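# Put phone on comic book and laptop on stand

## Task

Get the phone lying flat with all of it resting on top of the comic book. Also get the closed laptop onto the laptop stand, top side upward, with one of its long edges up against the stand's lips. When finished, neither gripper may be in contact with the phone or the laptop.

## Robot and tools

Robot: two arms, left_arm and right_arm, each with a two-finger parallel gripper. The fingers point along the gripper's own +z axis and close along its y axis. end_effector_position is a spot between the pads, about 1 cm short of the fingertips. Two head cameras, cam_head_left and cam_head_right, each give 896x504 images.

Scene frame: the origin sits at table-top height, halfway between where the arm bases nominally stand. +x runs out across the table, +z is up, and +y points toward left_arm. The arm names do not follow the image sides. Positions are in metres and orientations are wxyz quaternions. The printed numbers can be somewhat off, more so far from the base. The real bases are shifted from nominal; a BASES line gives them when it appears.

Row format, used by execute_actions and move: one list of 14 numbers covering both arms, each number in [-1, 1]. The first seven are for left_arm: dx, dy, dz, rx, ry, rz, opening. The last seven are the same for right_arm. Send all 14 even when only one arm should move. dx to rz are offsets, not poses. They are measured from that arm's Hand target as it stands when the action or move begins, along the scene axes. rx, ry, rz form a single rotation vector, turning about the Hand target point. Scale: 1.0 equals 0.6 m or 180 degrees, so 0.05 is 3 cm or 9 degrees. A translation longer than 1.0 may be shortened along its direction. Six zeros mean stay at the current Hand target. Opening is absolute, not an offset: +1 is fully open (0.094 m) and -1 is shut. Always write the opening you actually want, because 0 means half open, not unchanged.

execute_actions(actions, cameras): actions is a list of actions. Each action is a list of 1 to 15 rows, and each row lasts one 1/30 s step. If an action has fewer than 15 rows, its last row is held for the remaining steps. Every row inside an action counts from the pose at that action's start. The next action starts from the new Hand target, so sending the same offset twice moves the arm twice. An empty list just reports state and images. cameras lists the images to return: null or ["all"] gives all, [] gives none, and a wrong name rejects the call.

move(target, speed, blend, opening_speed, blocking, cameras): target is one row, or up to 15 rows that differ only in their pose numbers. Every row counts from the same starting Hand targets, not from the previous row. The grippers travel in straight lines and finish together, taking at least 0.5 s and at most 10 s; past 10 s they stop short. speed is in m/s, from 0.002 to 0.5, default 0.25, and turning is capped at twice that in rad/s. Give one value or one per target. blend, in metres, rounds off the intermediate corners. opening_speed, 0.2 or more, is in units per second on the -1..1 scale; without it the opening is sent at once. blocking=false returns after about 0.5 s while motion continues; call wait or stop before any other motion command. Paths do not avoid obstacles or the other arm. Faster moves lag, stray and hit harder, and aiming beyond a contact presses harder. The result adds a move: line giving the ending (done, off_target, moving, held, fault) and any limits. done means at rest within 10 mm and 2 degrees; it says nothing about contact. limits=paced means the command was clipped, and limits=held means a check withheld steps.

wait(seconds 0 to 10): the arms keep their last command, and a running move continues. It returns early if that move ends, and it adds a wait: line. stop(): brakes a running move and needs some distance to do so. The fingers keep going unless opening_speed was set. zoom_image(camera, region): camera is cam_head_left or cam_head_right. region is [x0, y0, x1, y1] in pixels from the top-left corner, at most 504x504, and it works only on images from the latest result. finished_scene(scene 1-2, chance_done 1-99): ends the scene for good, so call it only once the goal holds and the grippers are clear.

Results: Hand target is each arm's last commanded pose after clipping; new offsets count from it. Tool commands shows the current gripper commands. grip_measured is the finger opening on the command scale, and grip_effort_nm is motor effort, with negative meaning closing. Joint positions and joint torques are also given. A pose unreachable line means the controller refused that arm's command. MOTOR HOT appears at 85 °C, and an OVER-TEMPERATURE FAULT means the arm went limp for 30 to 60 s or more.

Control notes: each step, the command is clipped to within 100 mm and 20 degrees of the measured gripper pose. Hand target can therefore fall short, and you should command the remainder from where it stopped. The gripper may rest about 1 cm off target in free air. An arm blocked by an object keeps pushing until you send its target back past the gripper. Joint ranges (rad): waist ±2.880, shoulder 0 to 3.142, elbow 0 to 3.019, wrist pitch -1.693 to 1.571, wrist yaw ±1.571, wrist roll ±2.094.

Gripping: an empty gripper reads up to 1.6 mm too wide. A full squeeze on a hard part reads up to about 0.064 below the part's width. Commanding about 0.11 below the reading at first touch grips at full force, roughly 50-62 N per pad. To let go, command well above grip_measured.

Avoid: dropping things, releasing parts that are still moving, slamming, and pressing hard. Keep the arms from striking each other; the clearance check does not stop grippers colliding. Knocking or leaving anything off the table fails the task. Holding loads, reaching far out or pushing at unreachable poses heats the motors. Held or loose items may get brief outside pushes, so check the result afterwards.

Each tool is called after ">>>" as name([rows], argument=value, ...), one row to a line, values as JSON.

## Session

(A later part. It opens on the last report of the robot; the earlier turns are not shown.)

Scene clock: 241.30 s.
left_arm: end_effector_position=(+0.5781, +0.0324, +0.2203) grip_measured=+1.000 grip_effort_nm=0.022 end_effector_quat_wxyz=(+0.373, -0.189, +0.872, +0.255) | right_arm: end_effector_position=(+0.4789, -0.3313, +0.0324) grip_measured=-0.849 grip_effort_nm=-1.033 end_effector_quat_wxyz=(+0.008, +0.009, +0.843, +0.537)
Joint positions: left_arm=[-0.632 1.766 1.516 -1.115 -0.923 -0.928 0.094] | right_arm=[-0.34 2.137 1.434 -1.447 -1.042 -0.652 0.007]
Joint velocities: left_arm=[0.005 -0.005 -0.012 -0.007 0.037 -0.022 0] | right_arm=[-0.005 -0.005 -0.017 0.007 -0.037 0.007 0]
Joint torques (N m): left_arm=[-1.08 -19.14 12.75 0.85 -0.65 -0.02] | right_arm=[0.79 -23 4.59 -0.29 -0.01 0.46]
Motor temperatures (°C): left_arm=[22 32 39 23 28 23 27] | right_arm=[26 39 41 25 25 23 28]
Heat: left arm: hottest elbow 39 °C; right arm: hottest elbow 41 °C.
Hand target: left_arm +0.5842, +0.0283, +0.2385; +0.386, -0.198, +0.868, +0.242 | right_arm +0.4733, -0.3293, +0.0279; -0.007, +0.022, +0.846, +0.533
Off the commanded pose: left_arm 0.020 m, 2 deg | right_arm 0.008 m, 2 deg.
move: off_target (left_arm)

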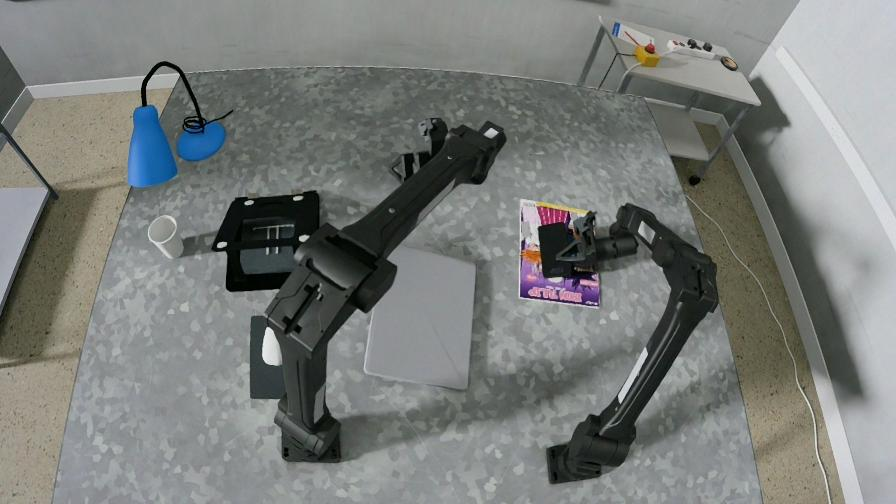

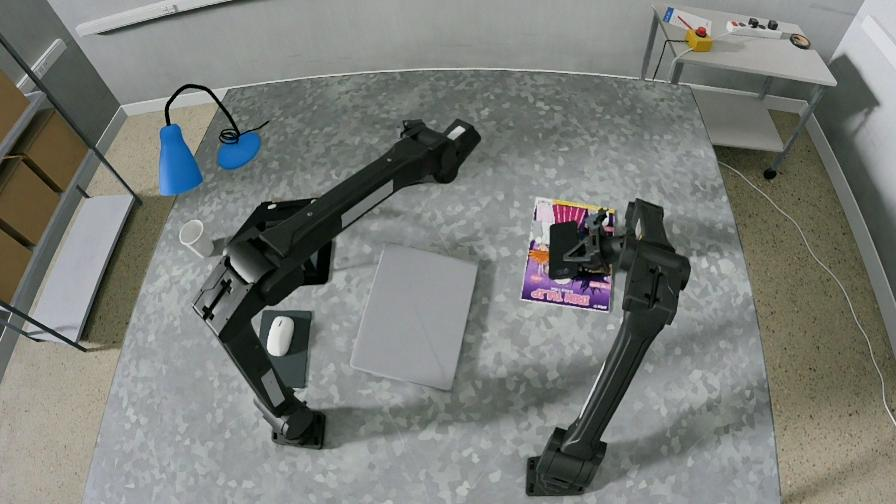

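>>> move(target=[0,0,0,0,0,0,1,0.0,0.0,0.0,0,0,0,-0.65], opening_speed=0.3)

>>> zoom_image(camera="cam_head_left", region=[515, 205, 615, 285])

>>> zoom_image(camera="cam_head_right", region=[520, 205, 620, 285])

Scene clock: 246.70 s.
left_arm: end_effector_position=(+0.5781, +0.0324, +0.2203) grip_measured=+1.000 grip_effort_nm=0.022 end_effector_quat_wxyz=(+0.373, -0.189, +0.872, +0.255) | right_arm: end_effector_position=(+0.4760, -0.3314, +0.0289) grip_measured=-0.652 grip_effort_nm=0.056 end_effector_quat_wxyz=(-0.003, +0.020, +0.846, +0.533)
Joint positions: left_arm=[-0.632 1.766 1.516 -1.115 -0.923 -0.928 0.094] | right_arm=[-0.34 2.137 1.427 -1.44 -1.03 -0.622 0.016]
Joint velocities: left_arm=[-0.005 0.005 0.002 -0.002 -0.037 -0.022 0] | right_arm=[0.005 -0.005 -0.012 -0.012 -0.066 -0.051 0.001]
Joint torques (N m): left_arm=[-1.79 -19.72 12.77 0.77 -0.62 -0.01] | right_arm=[0.67 -22.95 4.96 -0.42 -0.42 0.15]
Motor temperatures (°C): left_arm=[22 32 39 23 28 23 27] | right_arm=[26 39 40 25 24 23 28]
Heat: left arm: hottest elbow 39 °C; right arm: hottest elbow 40 °C.
Hand target: left_arm +0.5842, +0.0283, +0.2385; +0.386, -0.198, +0.868, +0.242 | right_arm +0.4733, -0.3293, +0.0278; -0.007, +0.022, +0.846, +0.533
Off the commanded pose: left_arm 0.020 m, 2 deg | right_arm 0.004 m, 0 deg.
move: off_target (left_arm)

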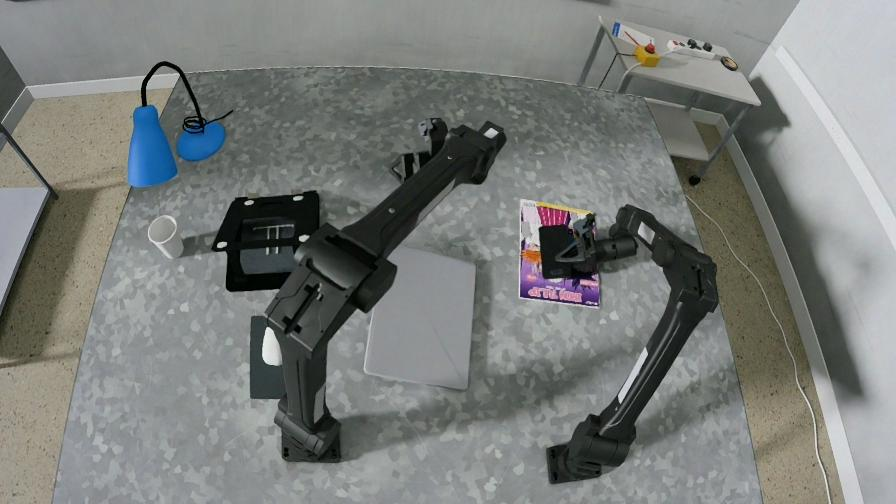

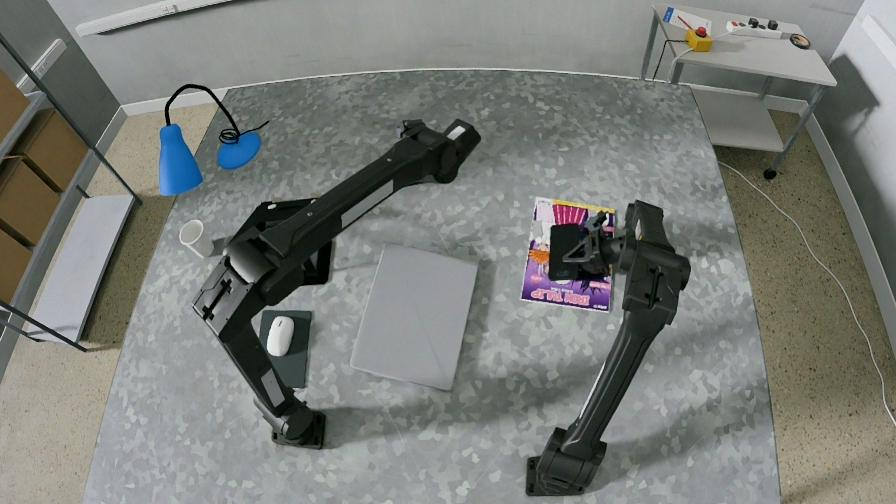

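Scaled by 5.040.

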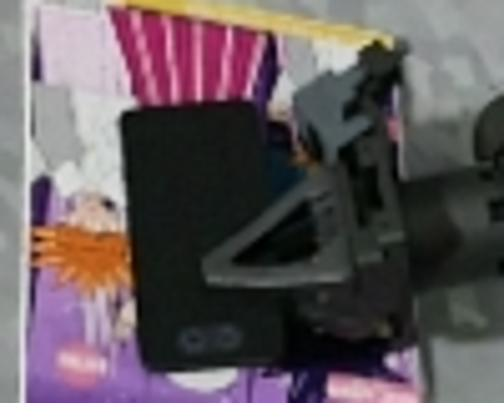

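Scaled by 5.040.

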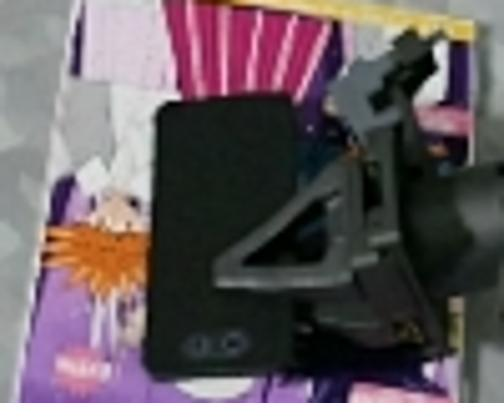

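>>> move(target=[0,0,0,0,0,0,1,0.0,-0.04,0.003,0,0,0,-0.65], speed=0.03)

>>> zoom_image(camera="cam_head_left", region=[515, 205, 615, 285])

>>> zoom_image(camera="cam_head_right", region=[520, 205, 620, 285])

Scene clock: 252.57 s.
left_arm: end_effector_position=(+0.5781, +0.0324, +0.2203) grip_measured=+1.000 grip_effort_nm=0.022 end_effector_quat_wxyz=(+0.373, -0.189, +0.872, +0.255) | right_arm: end_effector_position=(+0.4665, -0.3448, +0.0305) grip_measured=-0.651 grip_effort_nm=0.061 end_effector_quat_wxyz=(-0.009, +0.020, +0.846, +0.532)
Joint positions: left_arm=[-0.632 1.766 1.516 -1.115 -0.923 -0.928 0.094] | right_arm=[-0.368 2.137 1.427 -1.488 -1.006 -0.668 0.016]
Joint velocities: left_arm=[-0.015 -0.015 0.007 -0.022 0.022 0.066 0] | right_arm=[0.015 -0.005 -0.007 -0.012 0.007 0.022 0]
Joint torques (N m): left_arm=[-1.44 -19.55 12.77 0.64 -0.6 -0.01] | right_arm=[-0.21 -21.07 7.9 -1.35 -0.39 -0.01]
Motor temperatures (°C): left_arm=[22 32 39 23 28 23 27] | right_arm=[26 40 40 25 25 23 27]
Heat: left arm: hottest elbow 39 °C; right arm: hottest shoulder 40 °C.
Hand target: left_arm +0.5842, +0.0283, +0.2385; +0.386, -0.198, +0.868, +0.242 | right_arm +0.4735, -0.3533, +0.0297; -0.006, +0.023, +0.846, +0.532
Off the commanded pose: left_arm 0.020 m, 2 deg | right_arm 0.011 m, 0 deg.
move: off_target (left_arm, right_arm)

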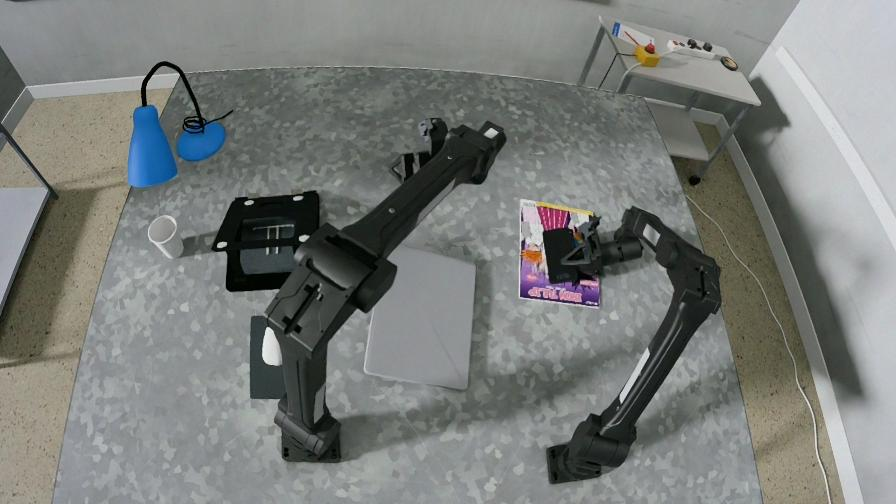

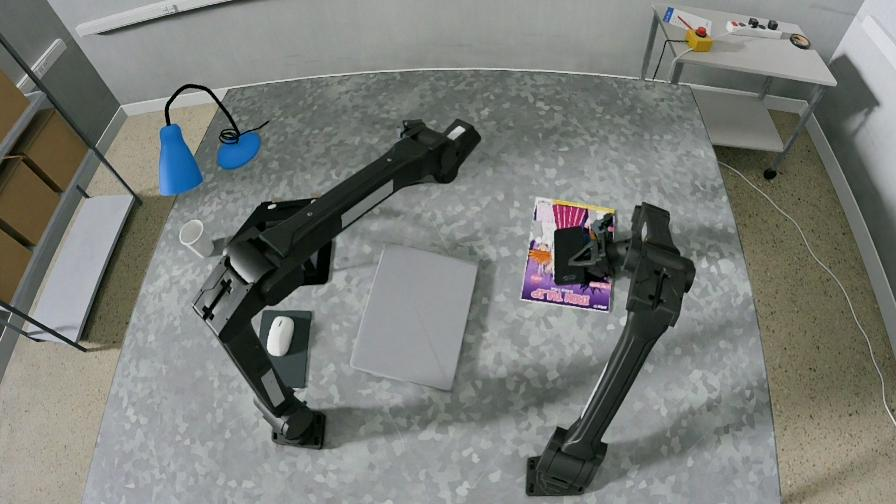

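Scaled by 5.040.

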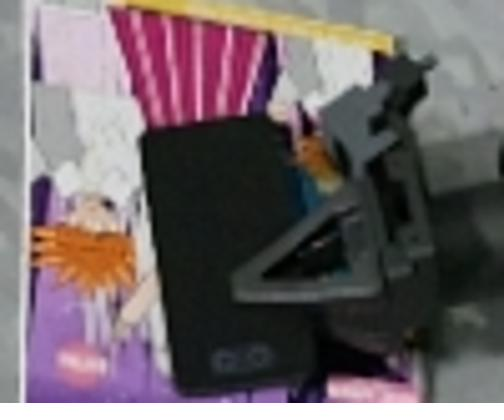

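Scaled by 5.040.

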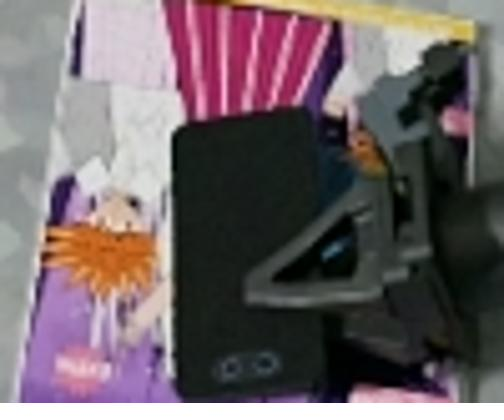

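>>> move(target=[0,0,0,0,0,0,1,0.0,0.0,0.012,0,0,0,-0.35], opening_speed=0.3, speed=0.02)

>>> zoom_image(camera="cam_head_left", region=[515, 205, 615, 285])

>>> zoom_image(camera="cam_head_right", region=[520, 205, 620, 285])

Scene clock: 257.90 s.
left_arm: end_effector_position=(+0.5781, +0.0324, +0.2203) grip_measured=+1.000 grip_effort_nm=0.022 end_effector_quat_wxyz=(+0.373, -0.189, +0.872, +0.255) | right_arm: end_effector_position=(+0.4647, -0.3442, +0.0319) grip_measured=-0.352 grip_effort_nm=0.061 end_effector_quat_wxyz=(-0.015, +0.023, +0.845, +0.534)
Joint positions: left_arm=[-0.632 1.766 1.516 -1.115 -0.923 -0.928 0.094] | right_arm=[-0.368 2.137 1.427 -1.503 -1.006 -0.669 0.03]
Joint velocities: left_arm=[0.024 -0.015 -0.017 0.002 -0.154 -0.051 0] | right_arm=[-0.015 0.005 -0.002 -0.007 0.037 0.007 0.001]
Joint torques (N m): left_arm=[-2.08 -19.14 12.85 0.91 -0.61 -0.01] | right_arm=[-0.26 -22.01 8.06 -1.35 -0.38 0.04]
Motor temperatures (°C): left_arm=[22 32 39 23 28 23 27] | right_arm=[26 41 41 25 25 23 27]
Heat: left arm: hottest elbow 39 °C; right arm: hottest shoulder 41 °C.
Hand target: left_arm +0.5842, +0.0283, +0.2385; +0.386, -0.198, +0.868, +0.242 | right_arm +0.4737, -0.3532, +0.0368; -0.006, +0.023, +0.846, +0.532
Off the commanded pose: left_arm 0.020 m, 2 deg | right_arm 0.014 m, 1 deg.
move: off_target (left_arm, right_arm)

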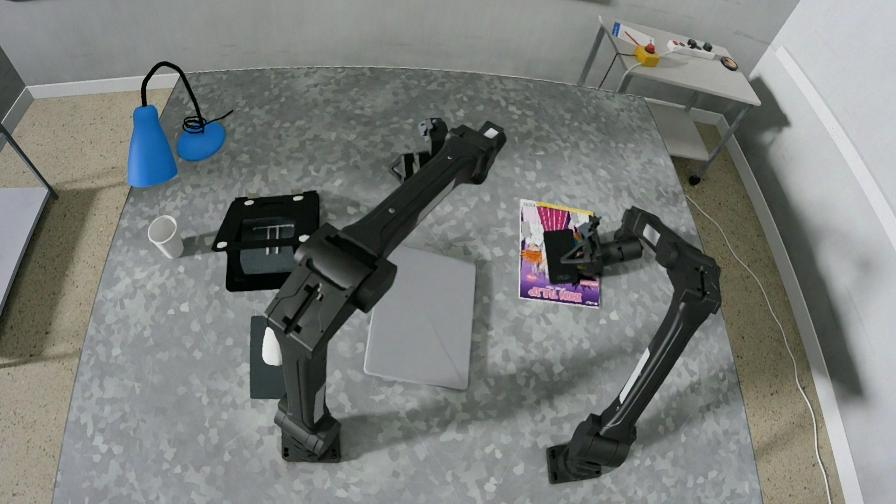

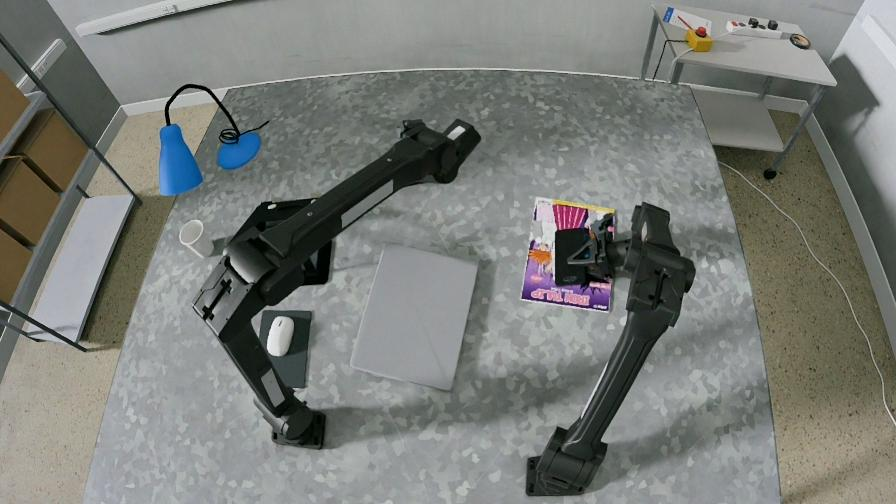

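Scaled by 5.040.

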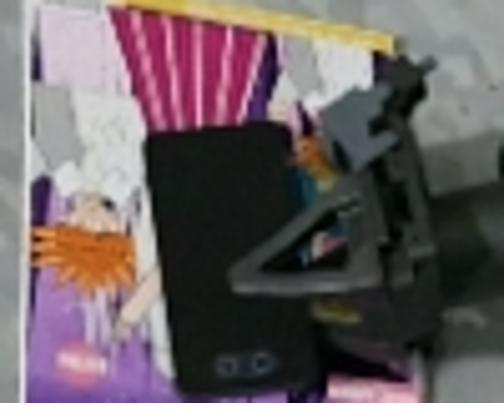

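Scaled by 5.040.

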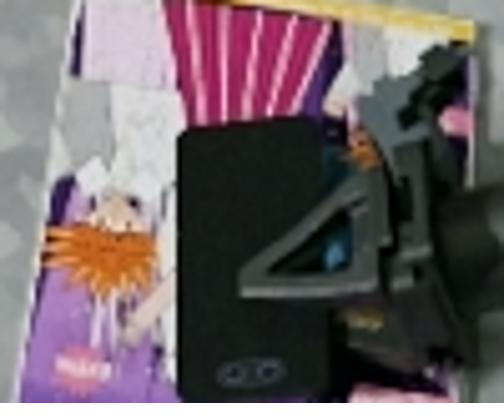

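>>> move(target=[0,0,0,0,0,0,1,0.0,-0.06,0.0,0,0,0,-0.35], speed=0.06)

>>> zoom_image(camera="cam_head_left", region=[515, 205, 615, 285])

>>> zoom_image(camera="cam_head_right", region=[520, 205, 620, 285])

Scene clock: 261.53 s.
left_arm: end_effector_position=(+0.5781, +0.0324, +0.2203) grip_measured=+1.000 grip_effort_nm=0.022 end_effector_quat_wxyz=(+0.373, -0.189, +0.872, +0.255) | right_arm: end_effector_position=(+0.4636, -0.3794, +0.0425) grip_measured=-0.351 grip_effort_nm=0.056 end_effector_quat_wxyz=(-0.008, +0.021, +0.847, +0.531)
Joint positions: left_arm=[-0.632 1.766 1.516 -1.115 -0.923 -0.928 0.094] | right_arm=[-0.43 2.149 1.483 -1.598 -0.968 -0.752 0.03]
Joint velocities: left_arm=[0.005 -0.005 -0.002 -0.007 -0.022 -0.066 0] | right_arm=[0.005 -0.005 -0.002 -0.002 0.037 0.051 0]
Joint torques (N m): left_arm=[-1.61 -19.08 12.74 0.77 -0.59 -0.07] | right_arm=[-0.21 -19.96 9.14 -1.42 -0.37 0.01]
Motor temperatures (°C): left_arm=[22 32 39 23 28 23 27] | right_arm=[26 41 41 25 24 23 27]
Heat: left arm: hottest elbow 39 °C; right arm: hottest shoulder 41 °C.
Hand target: left_arm +0.5842, +0.0283, +0.2385; +0.386, -0.198, +0.868, +0.242 | right_arm +0.4739, -0.3893, +0.0369; -0.006, +0.023, +0.846, +0.532
Off the commanded pose: left_arm 0.020 m, 2 deg | right_arm 0.015 m, 0 deg.
move: off_target (left_arm, right_arm)

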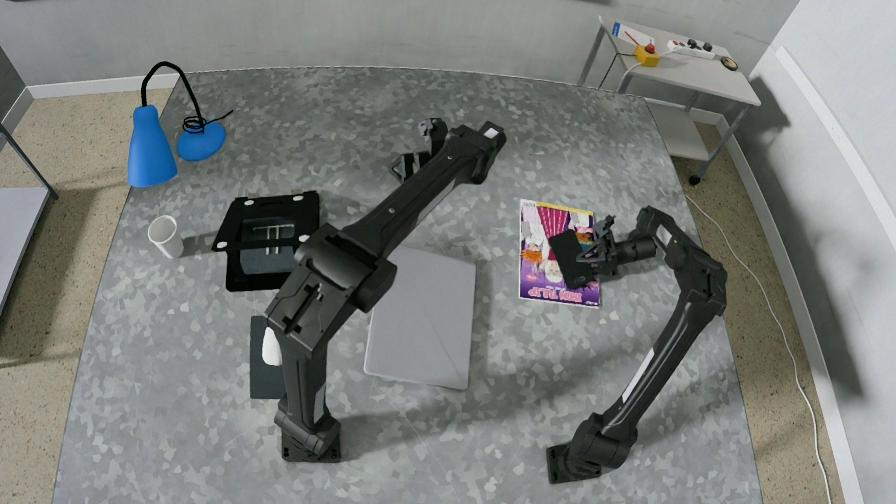

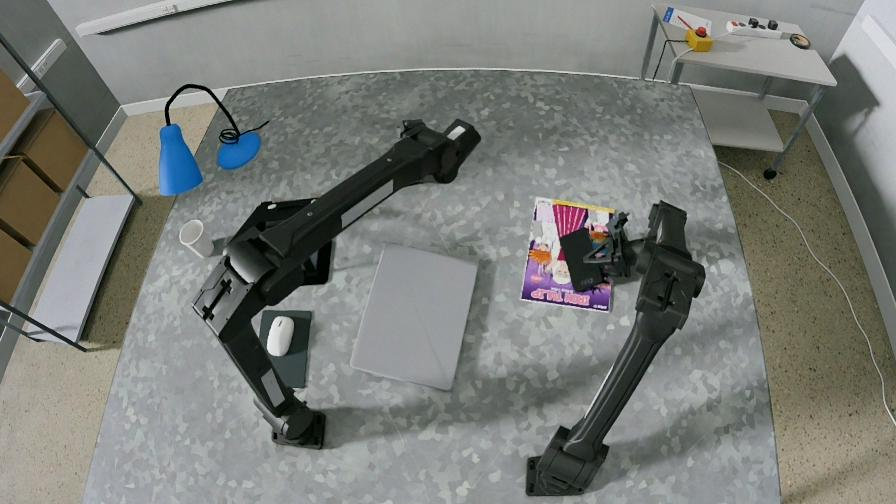

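Scaled by 5.040.

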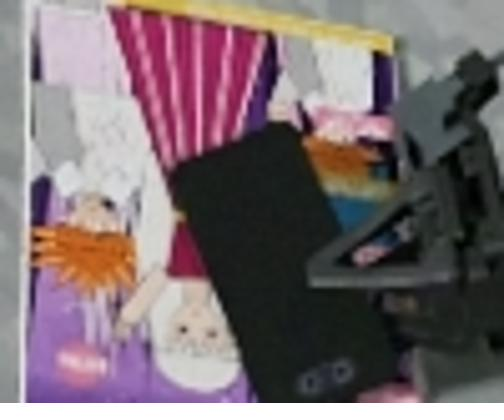

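Scaled by 5.040.

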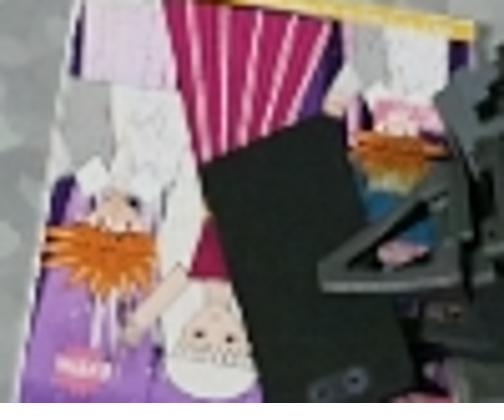

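>>> move(target=[0,0,0,0,0,0,1,0.0,-0.05,-0.005,0,0,0,-0.35], speed=0.2)

>>> zoom_image(camera="cam_head_left", region=[515, 215, 615, 315])

>>> zoom_image(camera="cam_head_right", region=[520, 215, 620, 315])

Scene clock: 268.40 s.
left_arm: end_effector_position=(+0.5781, +0.0324, +0.2203) grip_measured=+1.000 grip_effort_nm=0.022 end_effector_quat_wxyz=(+0.373, -0.189, +0.872, +0.255) | right_arm: end_effector_position=(+0.4642, -0.4116, +0.0400) grip_measured=-0.351 grip_effort_nm=0.056 end_effector_quat_wxyz=(-0.005, +0.023, +0.848, +0.530)
Joint positions: left_arm=[-0.632 1.766 1.516 -1.115 -0.923 -0.928 0.094] | right_arm=[-0.484 2.19 1.544 -1.665 -0.936 -0.81 0.03]
Joint velocities: left_arm=[-0.005 0.015 0.007 0.002 0.022 0.051 0] | right_arm=[-0.015 -0.005 -0.002 -0.012 -0.007 -0.007 -0.001]
Joint torques (N m): left_arm=[-0.97 -19.78 12.78 0.81 -0.57 -0.03] | right_arm=[0.26 -20.48 9.2 -1.48 -0.36 0.01]
Motor temperatures (°C): left_arm=[22 32 39 23 28 23 27] | right_arm=[26 40 42 25 24 23 27]
Heat: left arm: hottest elbow 39 °C; right arm: hottest elbow 42 °C.
Hand target: left_arm +0.5842, +0.0283, +0.2385; +0.386, -0.198, +0.868, +0.242 | right_arm +0.4739, -0.4194, +0.0338; -0.006, +0.023, +0.847, +0.532
Off the commanded pose: left_arm 0.020 m, 2 deg | right_arm 0.014 m, 0 deg.
joint sent to its limit (right arm) — joint 4 (wrist pitch), lower limit. The joint targets still meet the commanded pose.
move: off_target (left_arm, right_arm)

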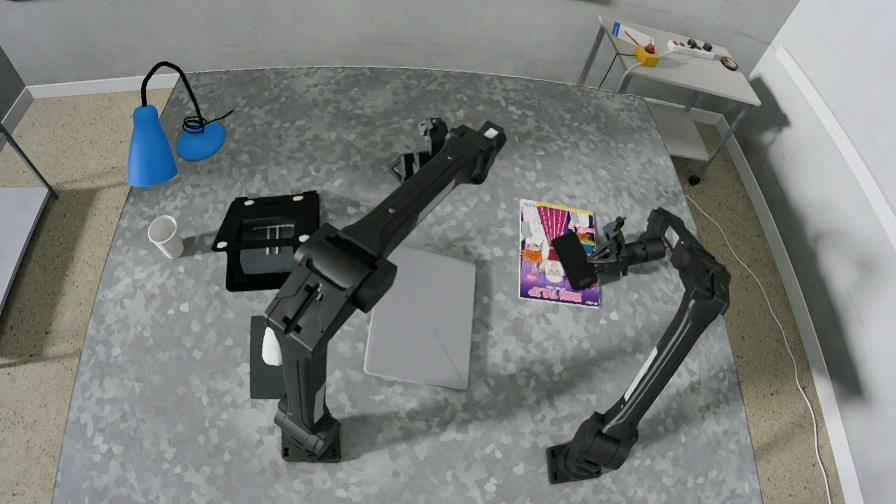

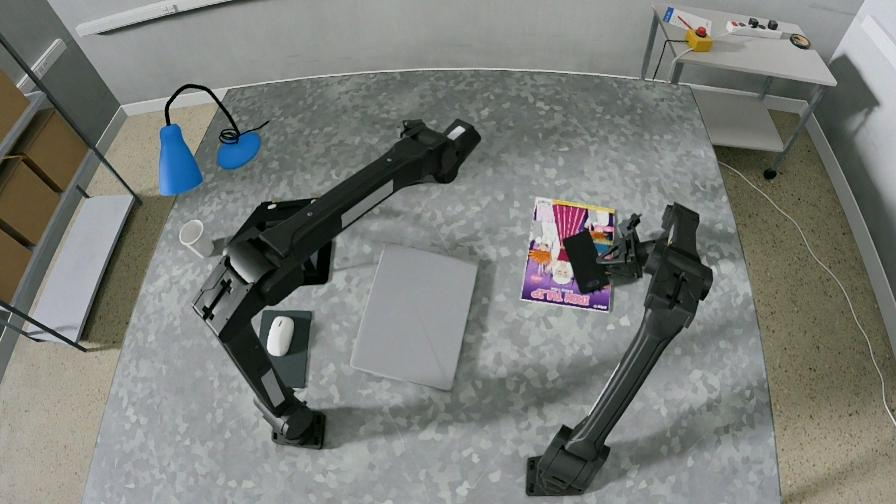

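Scaled by 5.040.

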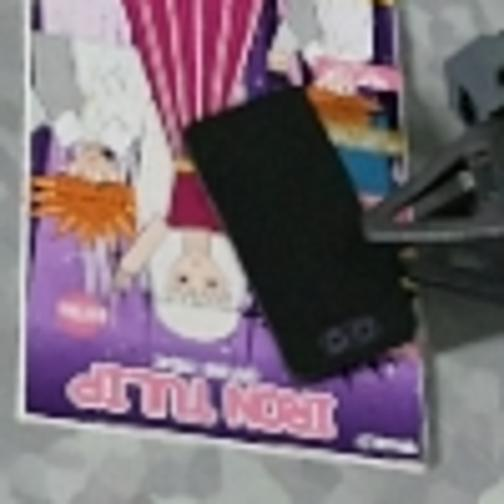

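Scaled by 5.040.

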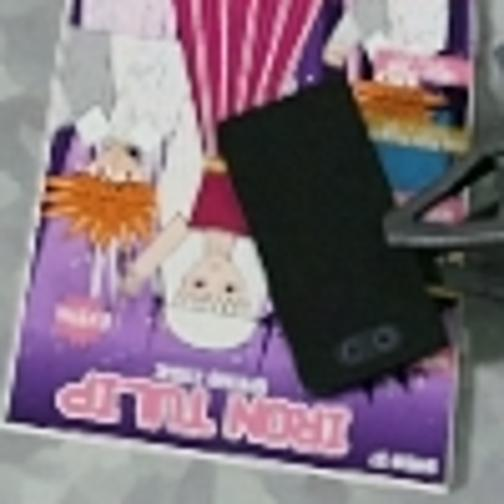

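>>> move(target=[0,0,0,0,0,0,1,0.0,-0.05,0.01,0,0,0,-0.35], speed=0.2)

>>> zoom_image(camera="cam_head_left", region=[515, 205, 635, 325])

>>> zoom_image(camera="cam_head_right", region=[520, 205, 640, 325])

Scene clock: 272.43 s.
left_arm: end_effector_position=(+0.5781, +0.0324, +0.2203) grip_measured=+1.000 grip_effort_nm=0.022 end_effector_quat_wxyz=(+0.373, -0.189, +0.872, +0.255) | right_arm: end_effector_position=(+0.4652, -0.4411, +0.0439) grip_measured=-0.351 grip_effort_nm=0.056 end_effector_quat_wxyz=(+0.010, +0.032, +0.855, +0.518)
Joint positions: left_arm=[-0.632 1.766 1.516 -1.115 -0.923 -0.928 0.094] | right_arm=[-0.531 2.19 1.576 -1.668 -0.912 -0.811 0.03]
Joint velocities: left_arm=[-0.015 0.005 0.002 -0.002 -0.051 -0.051 0] | right_arm=[-0.005 -0.015 -0.012 0.002 0.007 0.022 -0.001]
Joint torques (N m): left_arm=[-0.97 -19.49 12.96 0.72 -0.6 -0.03] | right_arm=[0.15 -21.25 9.22 -1.4 -0.29 0.08]
Motor temperatures (°C): left_arm=[22 32 39 23 28 23 27] | right_arm=[26 41 42 25 24 23 27]
Heat: left arm: hottest elbow 39 °C; right arm: hottest elbow 42 °C.
Hand target: left_arm +0.5842, +0.0283, +0.2385; +0.386, -0.198, +0.868, +0.242 | right_arm +0.4743, -0.4495, +0.0401; -0.006, +0.023, +0.847, +0.532
Off the commanded pose: left_arm 0.020 m, 2 deg | right_arm 0.013 m, 3 deg.
joint sent to its limit (right arm) — joint 4 (wrist pitch), lower limit. The joint targets are off in orientation, not in position.
move: off_target (left_arm, right_arm)

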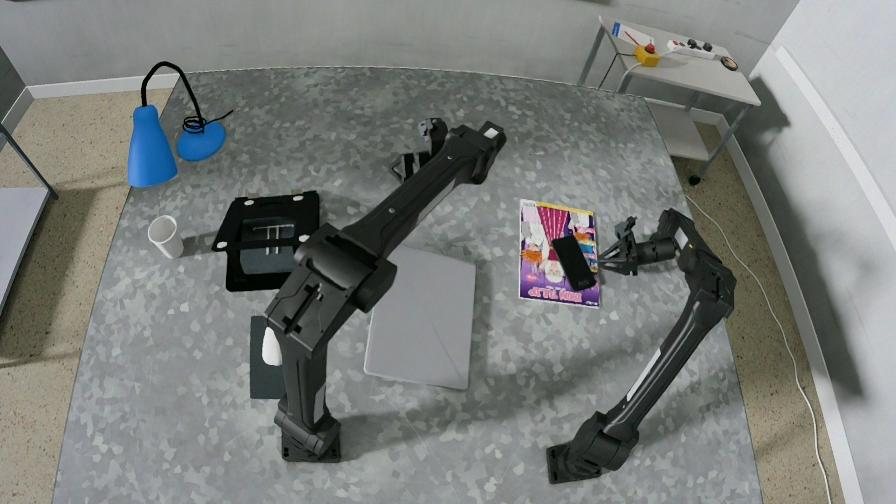

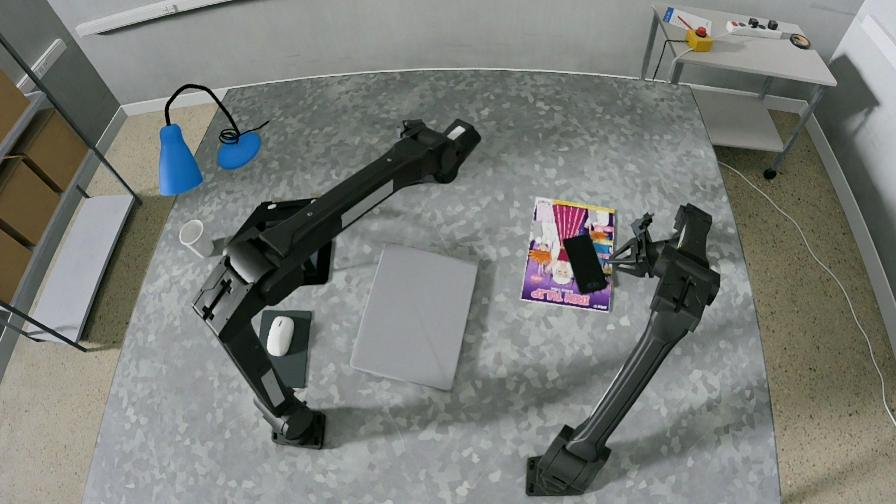

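Scaled by 4.200.

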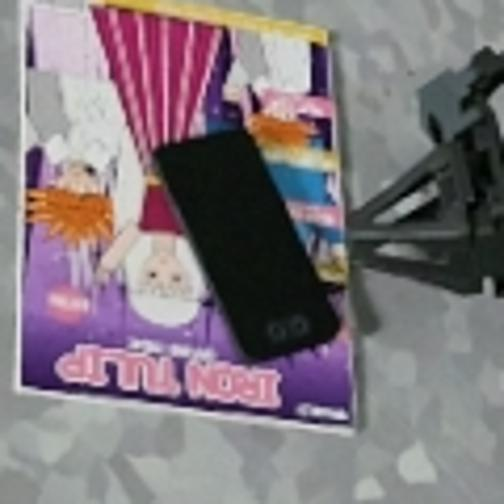

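Scaled by 4.200.

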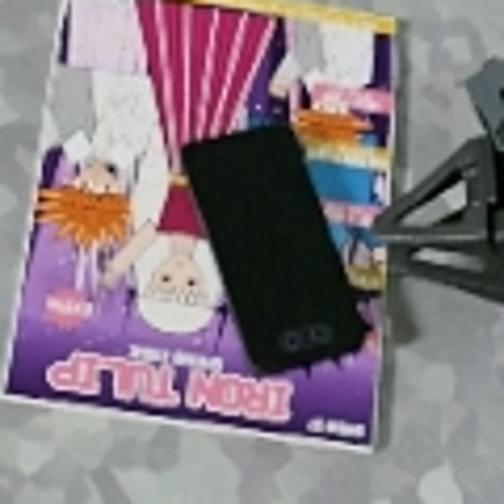

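>>> move([
  [0,0,0,0,0,0,1,-0.065,0.0,0.0,-0.05,0,0,-1],
  [0,0,0,0,0,0,1,-0.065,0.0,-0.035,-0.05,0,0,-1],
], speed=0.1)

>>> zoom_image(camera="cam_head_left", region=[515, 205, 635, 325])

>>> zoom_image(camera="cam_head_right", region=[520, 205, 640, 325])

Scene clock: 279.23 s.
left_arm: end_effector_position=(+0.5781, +0.0324, +0.2203) grip_measured=+1.000 grip_effort_nm=0.027 end_effector_quat_wxyz=(+0.373, -0.189, +0.872, +0.255) | right_arm: end_effector_position=(+0.4404, -0.4454, +0.0278) grip_measured=-0.992 grip_effort_nm=-0.447 end_effector_quat_wxyz=(-0.001, +0.011, +0.887, +0.463)
Joint positions: left_arm=[-0.632 1.766 1.516 -1.115 -0.923 -0.928 0.094] | right_arm=[-0.536 2.128 1.484 -1.545 -0.792 -0.771 0]
Joint velocities: left_arm=[-0.005 -0.005 -0.012 -0.012 0.022 -0.022 0] | right_arm=[-0.005 -0.005 -0.002 -0.012 0.022 -0.007 0]
Joint torques (N m): left_arm=[-1.79 -18.78 12.49 0.81 -0.6 -0.03] | right_arm=[-0.32 -22.01 5.05 -0.36 -0.29 0.16]
Motor temperatures (°C): left_arm=[22 32 39 23 28 23 27] | right_arm=[26 41 42 25 24 23 27]
Heat: left arm: hottest elbow 39 °C; right arm: hottest elbow 42 °C.
Hand target: left_arm +0.5842, +0.0283, +0.2385; +0.386, -0.198, +0.868, +0.242 | right_arm +0.4349, -0.4495, +0.0202; -0.005, +0.022, +0.886, +0.464
Off the commanded pose: left_arm 0.020 m, 2 deg | right_arm 0.011 m, 1 deg.
move: off_target (left_arm, right_arm)

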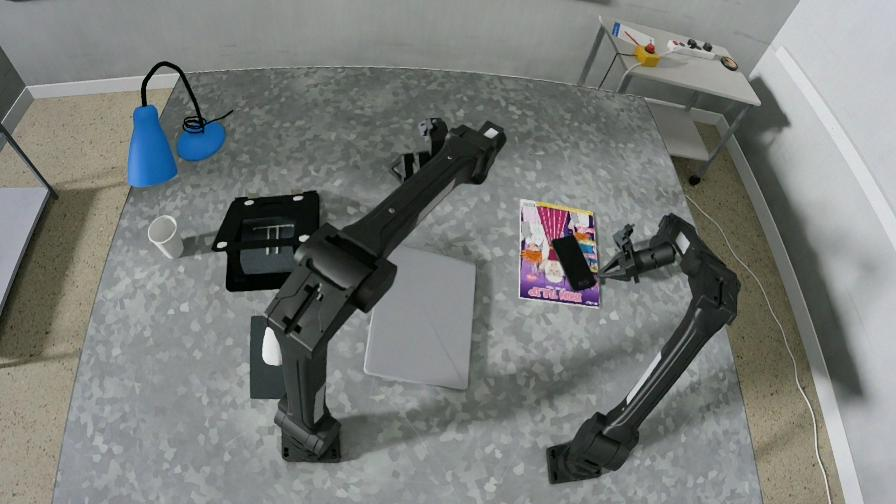

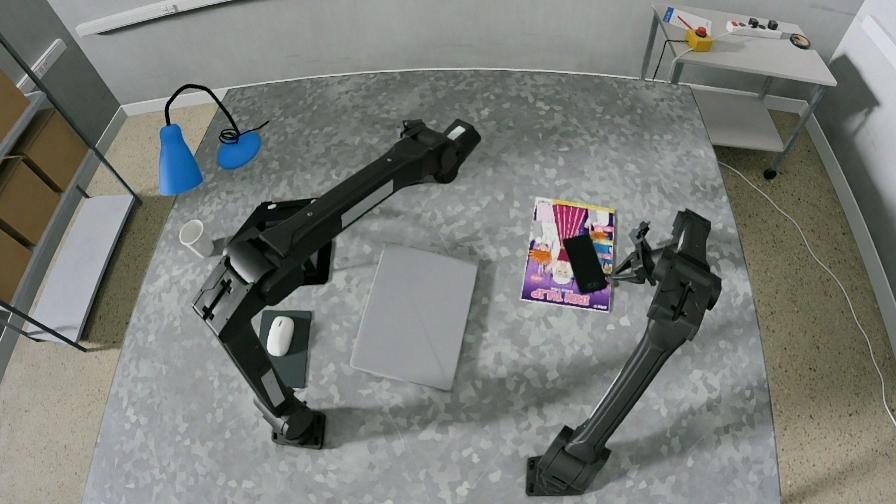

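Scaled by 4.200.

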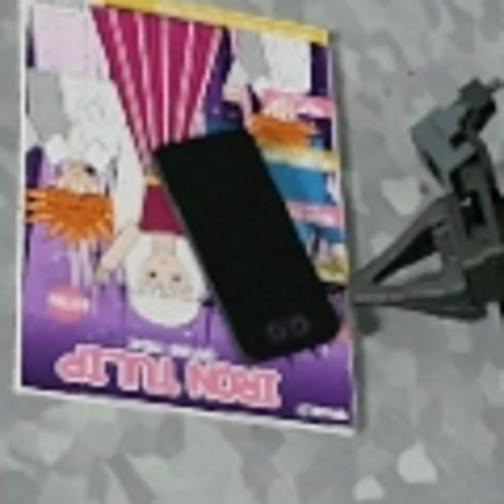

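Scaled by 4.200.

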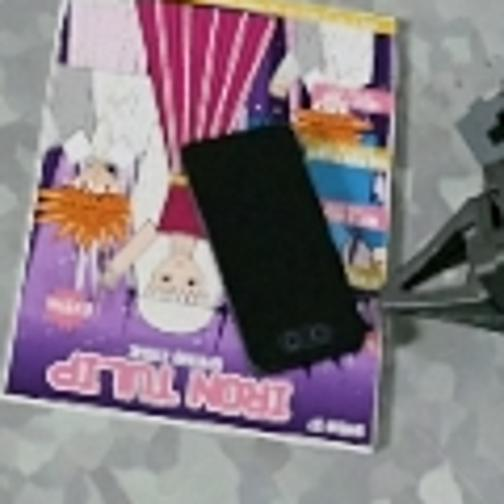

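>>> move([
  [0,0,0,0,0,0,1,0.0,0.0,-0.02,0,0,0,-1],
  [0,0,0,0,0,0,1,0.01,0.06,-0.02,0,0,0,-1],
], speed=0.05)

>>> zoom_image(camera="cam_head_left", region=[515, 205, 635, 325])

>>> zoom_image(camera="cam_head_right", region=[520, 205, 640, 325])

Scene clock: 286.97 s.
left_arm: end_effector_position=(+0.5781, +0.0324, +0.2203) grip_measured=+1.000 grip_effort_nm=0.022 end_effector_quat_wxyz=(+0.373, -0.189, +0.872, +0.255) | right_arm: end_effector_position=(+0.4437, -0.4259, +0.0152) grip_measured=-0.992 grip_effort_nm=-0.442 end_effector_quat_wxyz=(+0.005, +0.026, +0.886, +0.464)
Joint positions: left_arm=[-0.632 1.766 1.516 -1.115 -0.923 -0.928 0.094] | right_arm=[-0.505 2.119 1.429 -1.451 -0.828 -0.698 0]
Joint velocities: left_arm=[-0.015 -0.005 0.007 -0.007 -0.066 0.022 0] | right_arm=[-0.005 0.015 0.002 0.002 -0.007 -0.051 -0.001]
Joint torques (N m): left_arm=[-1.55 -19.49 12.89 0.62 -0.6 -0.01] | right_arm=[1.9 -22.24 4.3 -0.13 -0.32 0.17]
Motor temperatures (°C): left_arm=[22 32 39 23 28 23 27] | right_arm=[26 42 41 25 24 23 27]
Heat: left arm: hottest elbow 39 °C; right arm: hottest shoulder 42 °C.
Hand target: left_arm +0.5842, +0.0283, +0.2385; +0.386, -0.198, +0.868, +0.242 | right_arm +0.4404, -0.4135, +0.0080; -0.005, +0.022, +0.885, +0.464
Off the commanded pose: left_arm 0.020 m, 2 deg | right_arm 0.014 m, 1 deg.
move: off_target (left_arm, right_arm)

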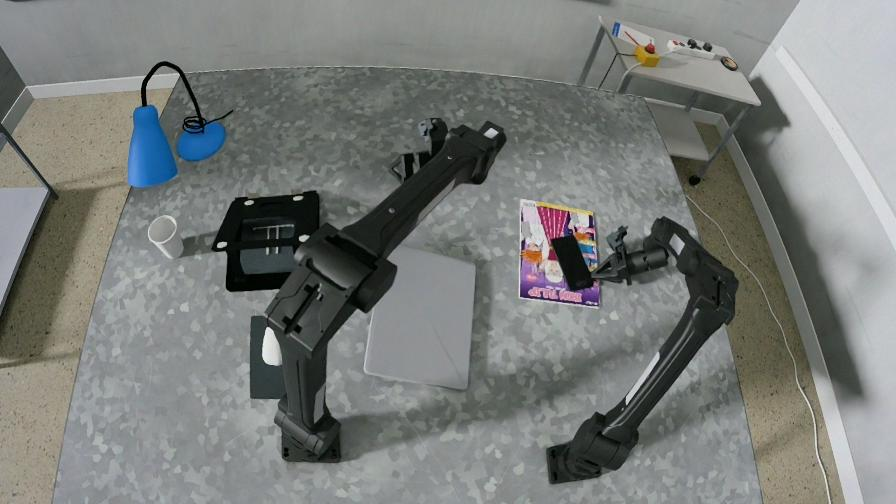

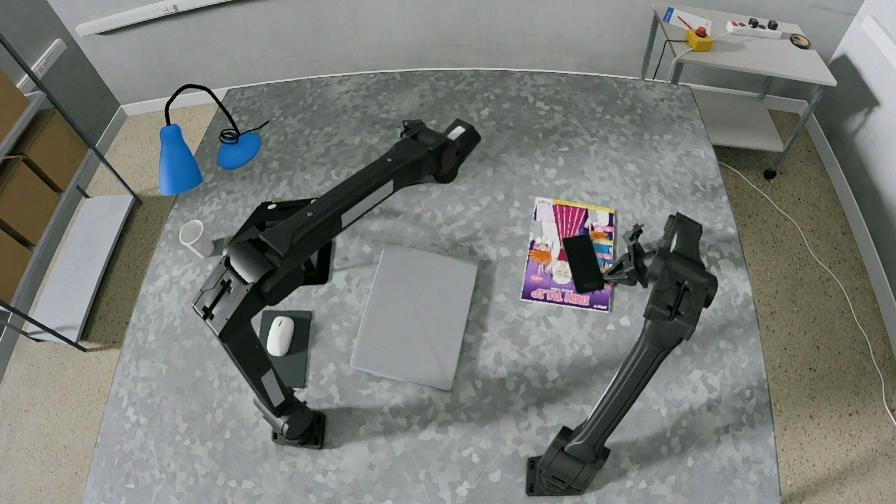

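Scaled by 4.200.

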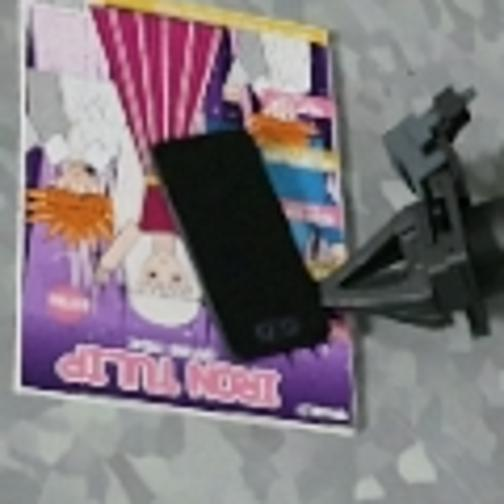

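Scaled by 4.200.

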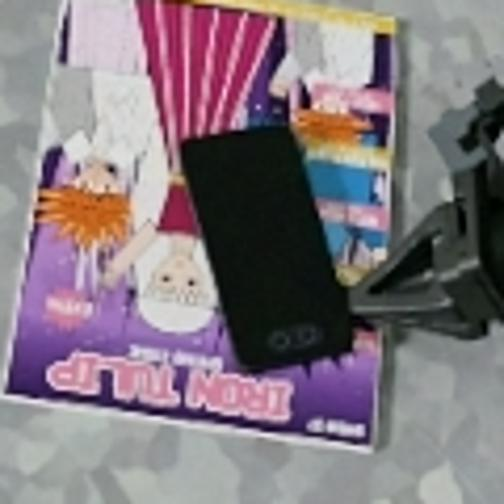

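>>> move(target=[0,0,0,0,0,0,1,0.008,0.045,0.0,0,0,0,-1], speed=0.05)

>>> zoom_image(camera="cam_head_left", region=[515, 205, 635, 325])

Scene clock: 290.10 s.
left_arm: end_effector_position=(+0.5781, +0.0324, +0.2203) grip_measured=+1.000 grip_effort_nm=0.022 end_effector_quat_wxyz=(+0.373, -0.189, +0.872, +0.255) | right_arm: end_effector_position=(+0.4491, -0.3984, +0.0152) grip_measured=-0.992 grip_effort_nm=-0.442 end_effector_quat_wxyz=(+0.005, +0.025, +0.885, +0.464)
Joint positions: left_arm=[-0.632 1.766 1.516 -1.115 -0.923 -0.928 0.094] | right_arm=[-0.455 2.095 1.391 -1.39 -0.855 -0.635 0]
Joint velocities: left_arm=[-0.015 0.005 0.002 0.007 0.037 -0.081 0] | right_arm=[-0.005 0.005 -0.002 0.007 -0.007 0.037 0]
Joint torques (N m): left_arm=[-1.55 -19.37 12.77 0.7 -0.62 -0.02] | right_arm=[1.96 -21.83 4.36 -0.1 -0.33 0.17]
Motor temperatures (°C): left_arm=[22 32 39 23 28 23 27] | right_arm=[26 42 41 25 24 23 27]
Heat: left arm: hottest elbow 39 °C; right arm: hottest shoulder 42 °C.
Hand target: left_arm +0.5842, +0.0283, +0.2385; +0.386, -0.198, +0.868, +0.242 | right_arm +0.4450, -0.3862, +0.0077; -0.005, +0.022, +0.885, +0.465
Off the commanded pose: left_arm 0.020 m, 2 deg | right_arm 0.015 m, 1 deg.
move: off_target (left_arm, right_arm)

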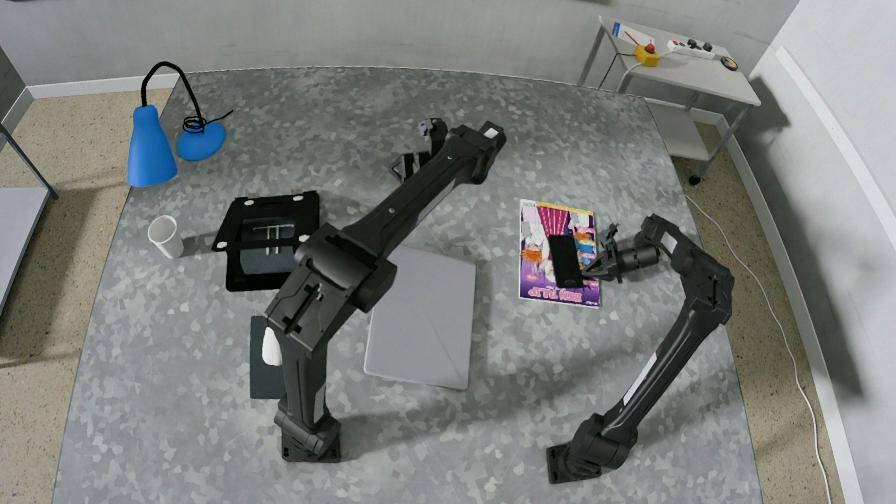

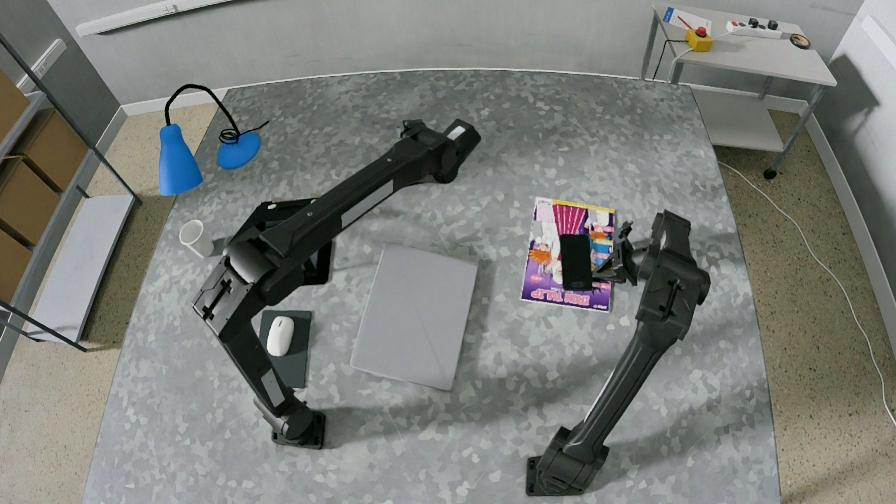

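Scaled by 4.200.

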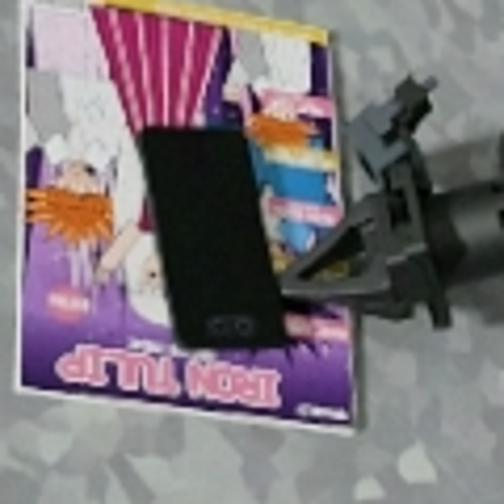

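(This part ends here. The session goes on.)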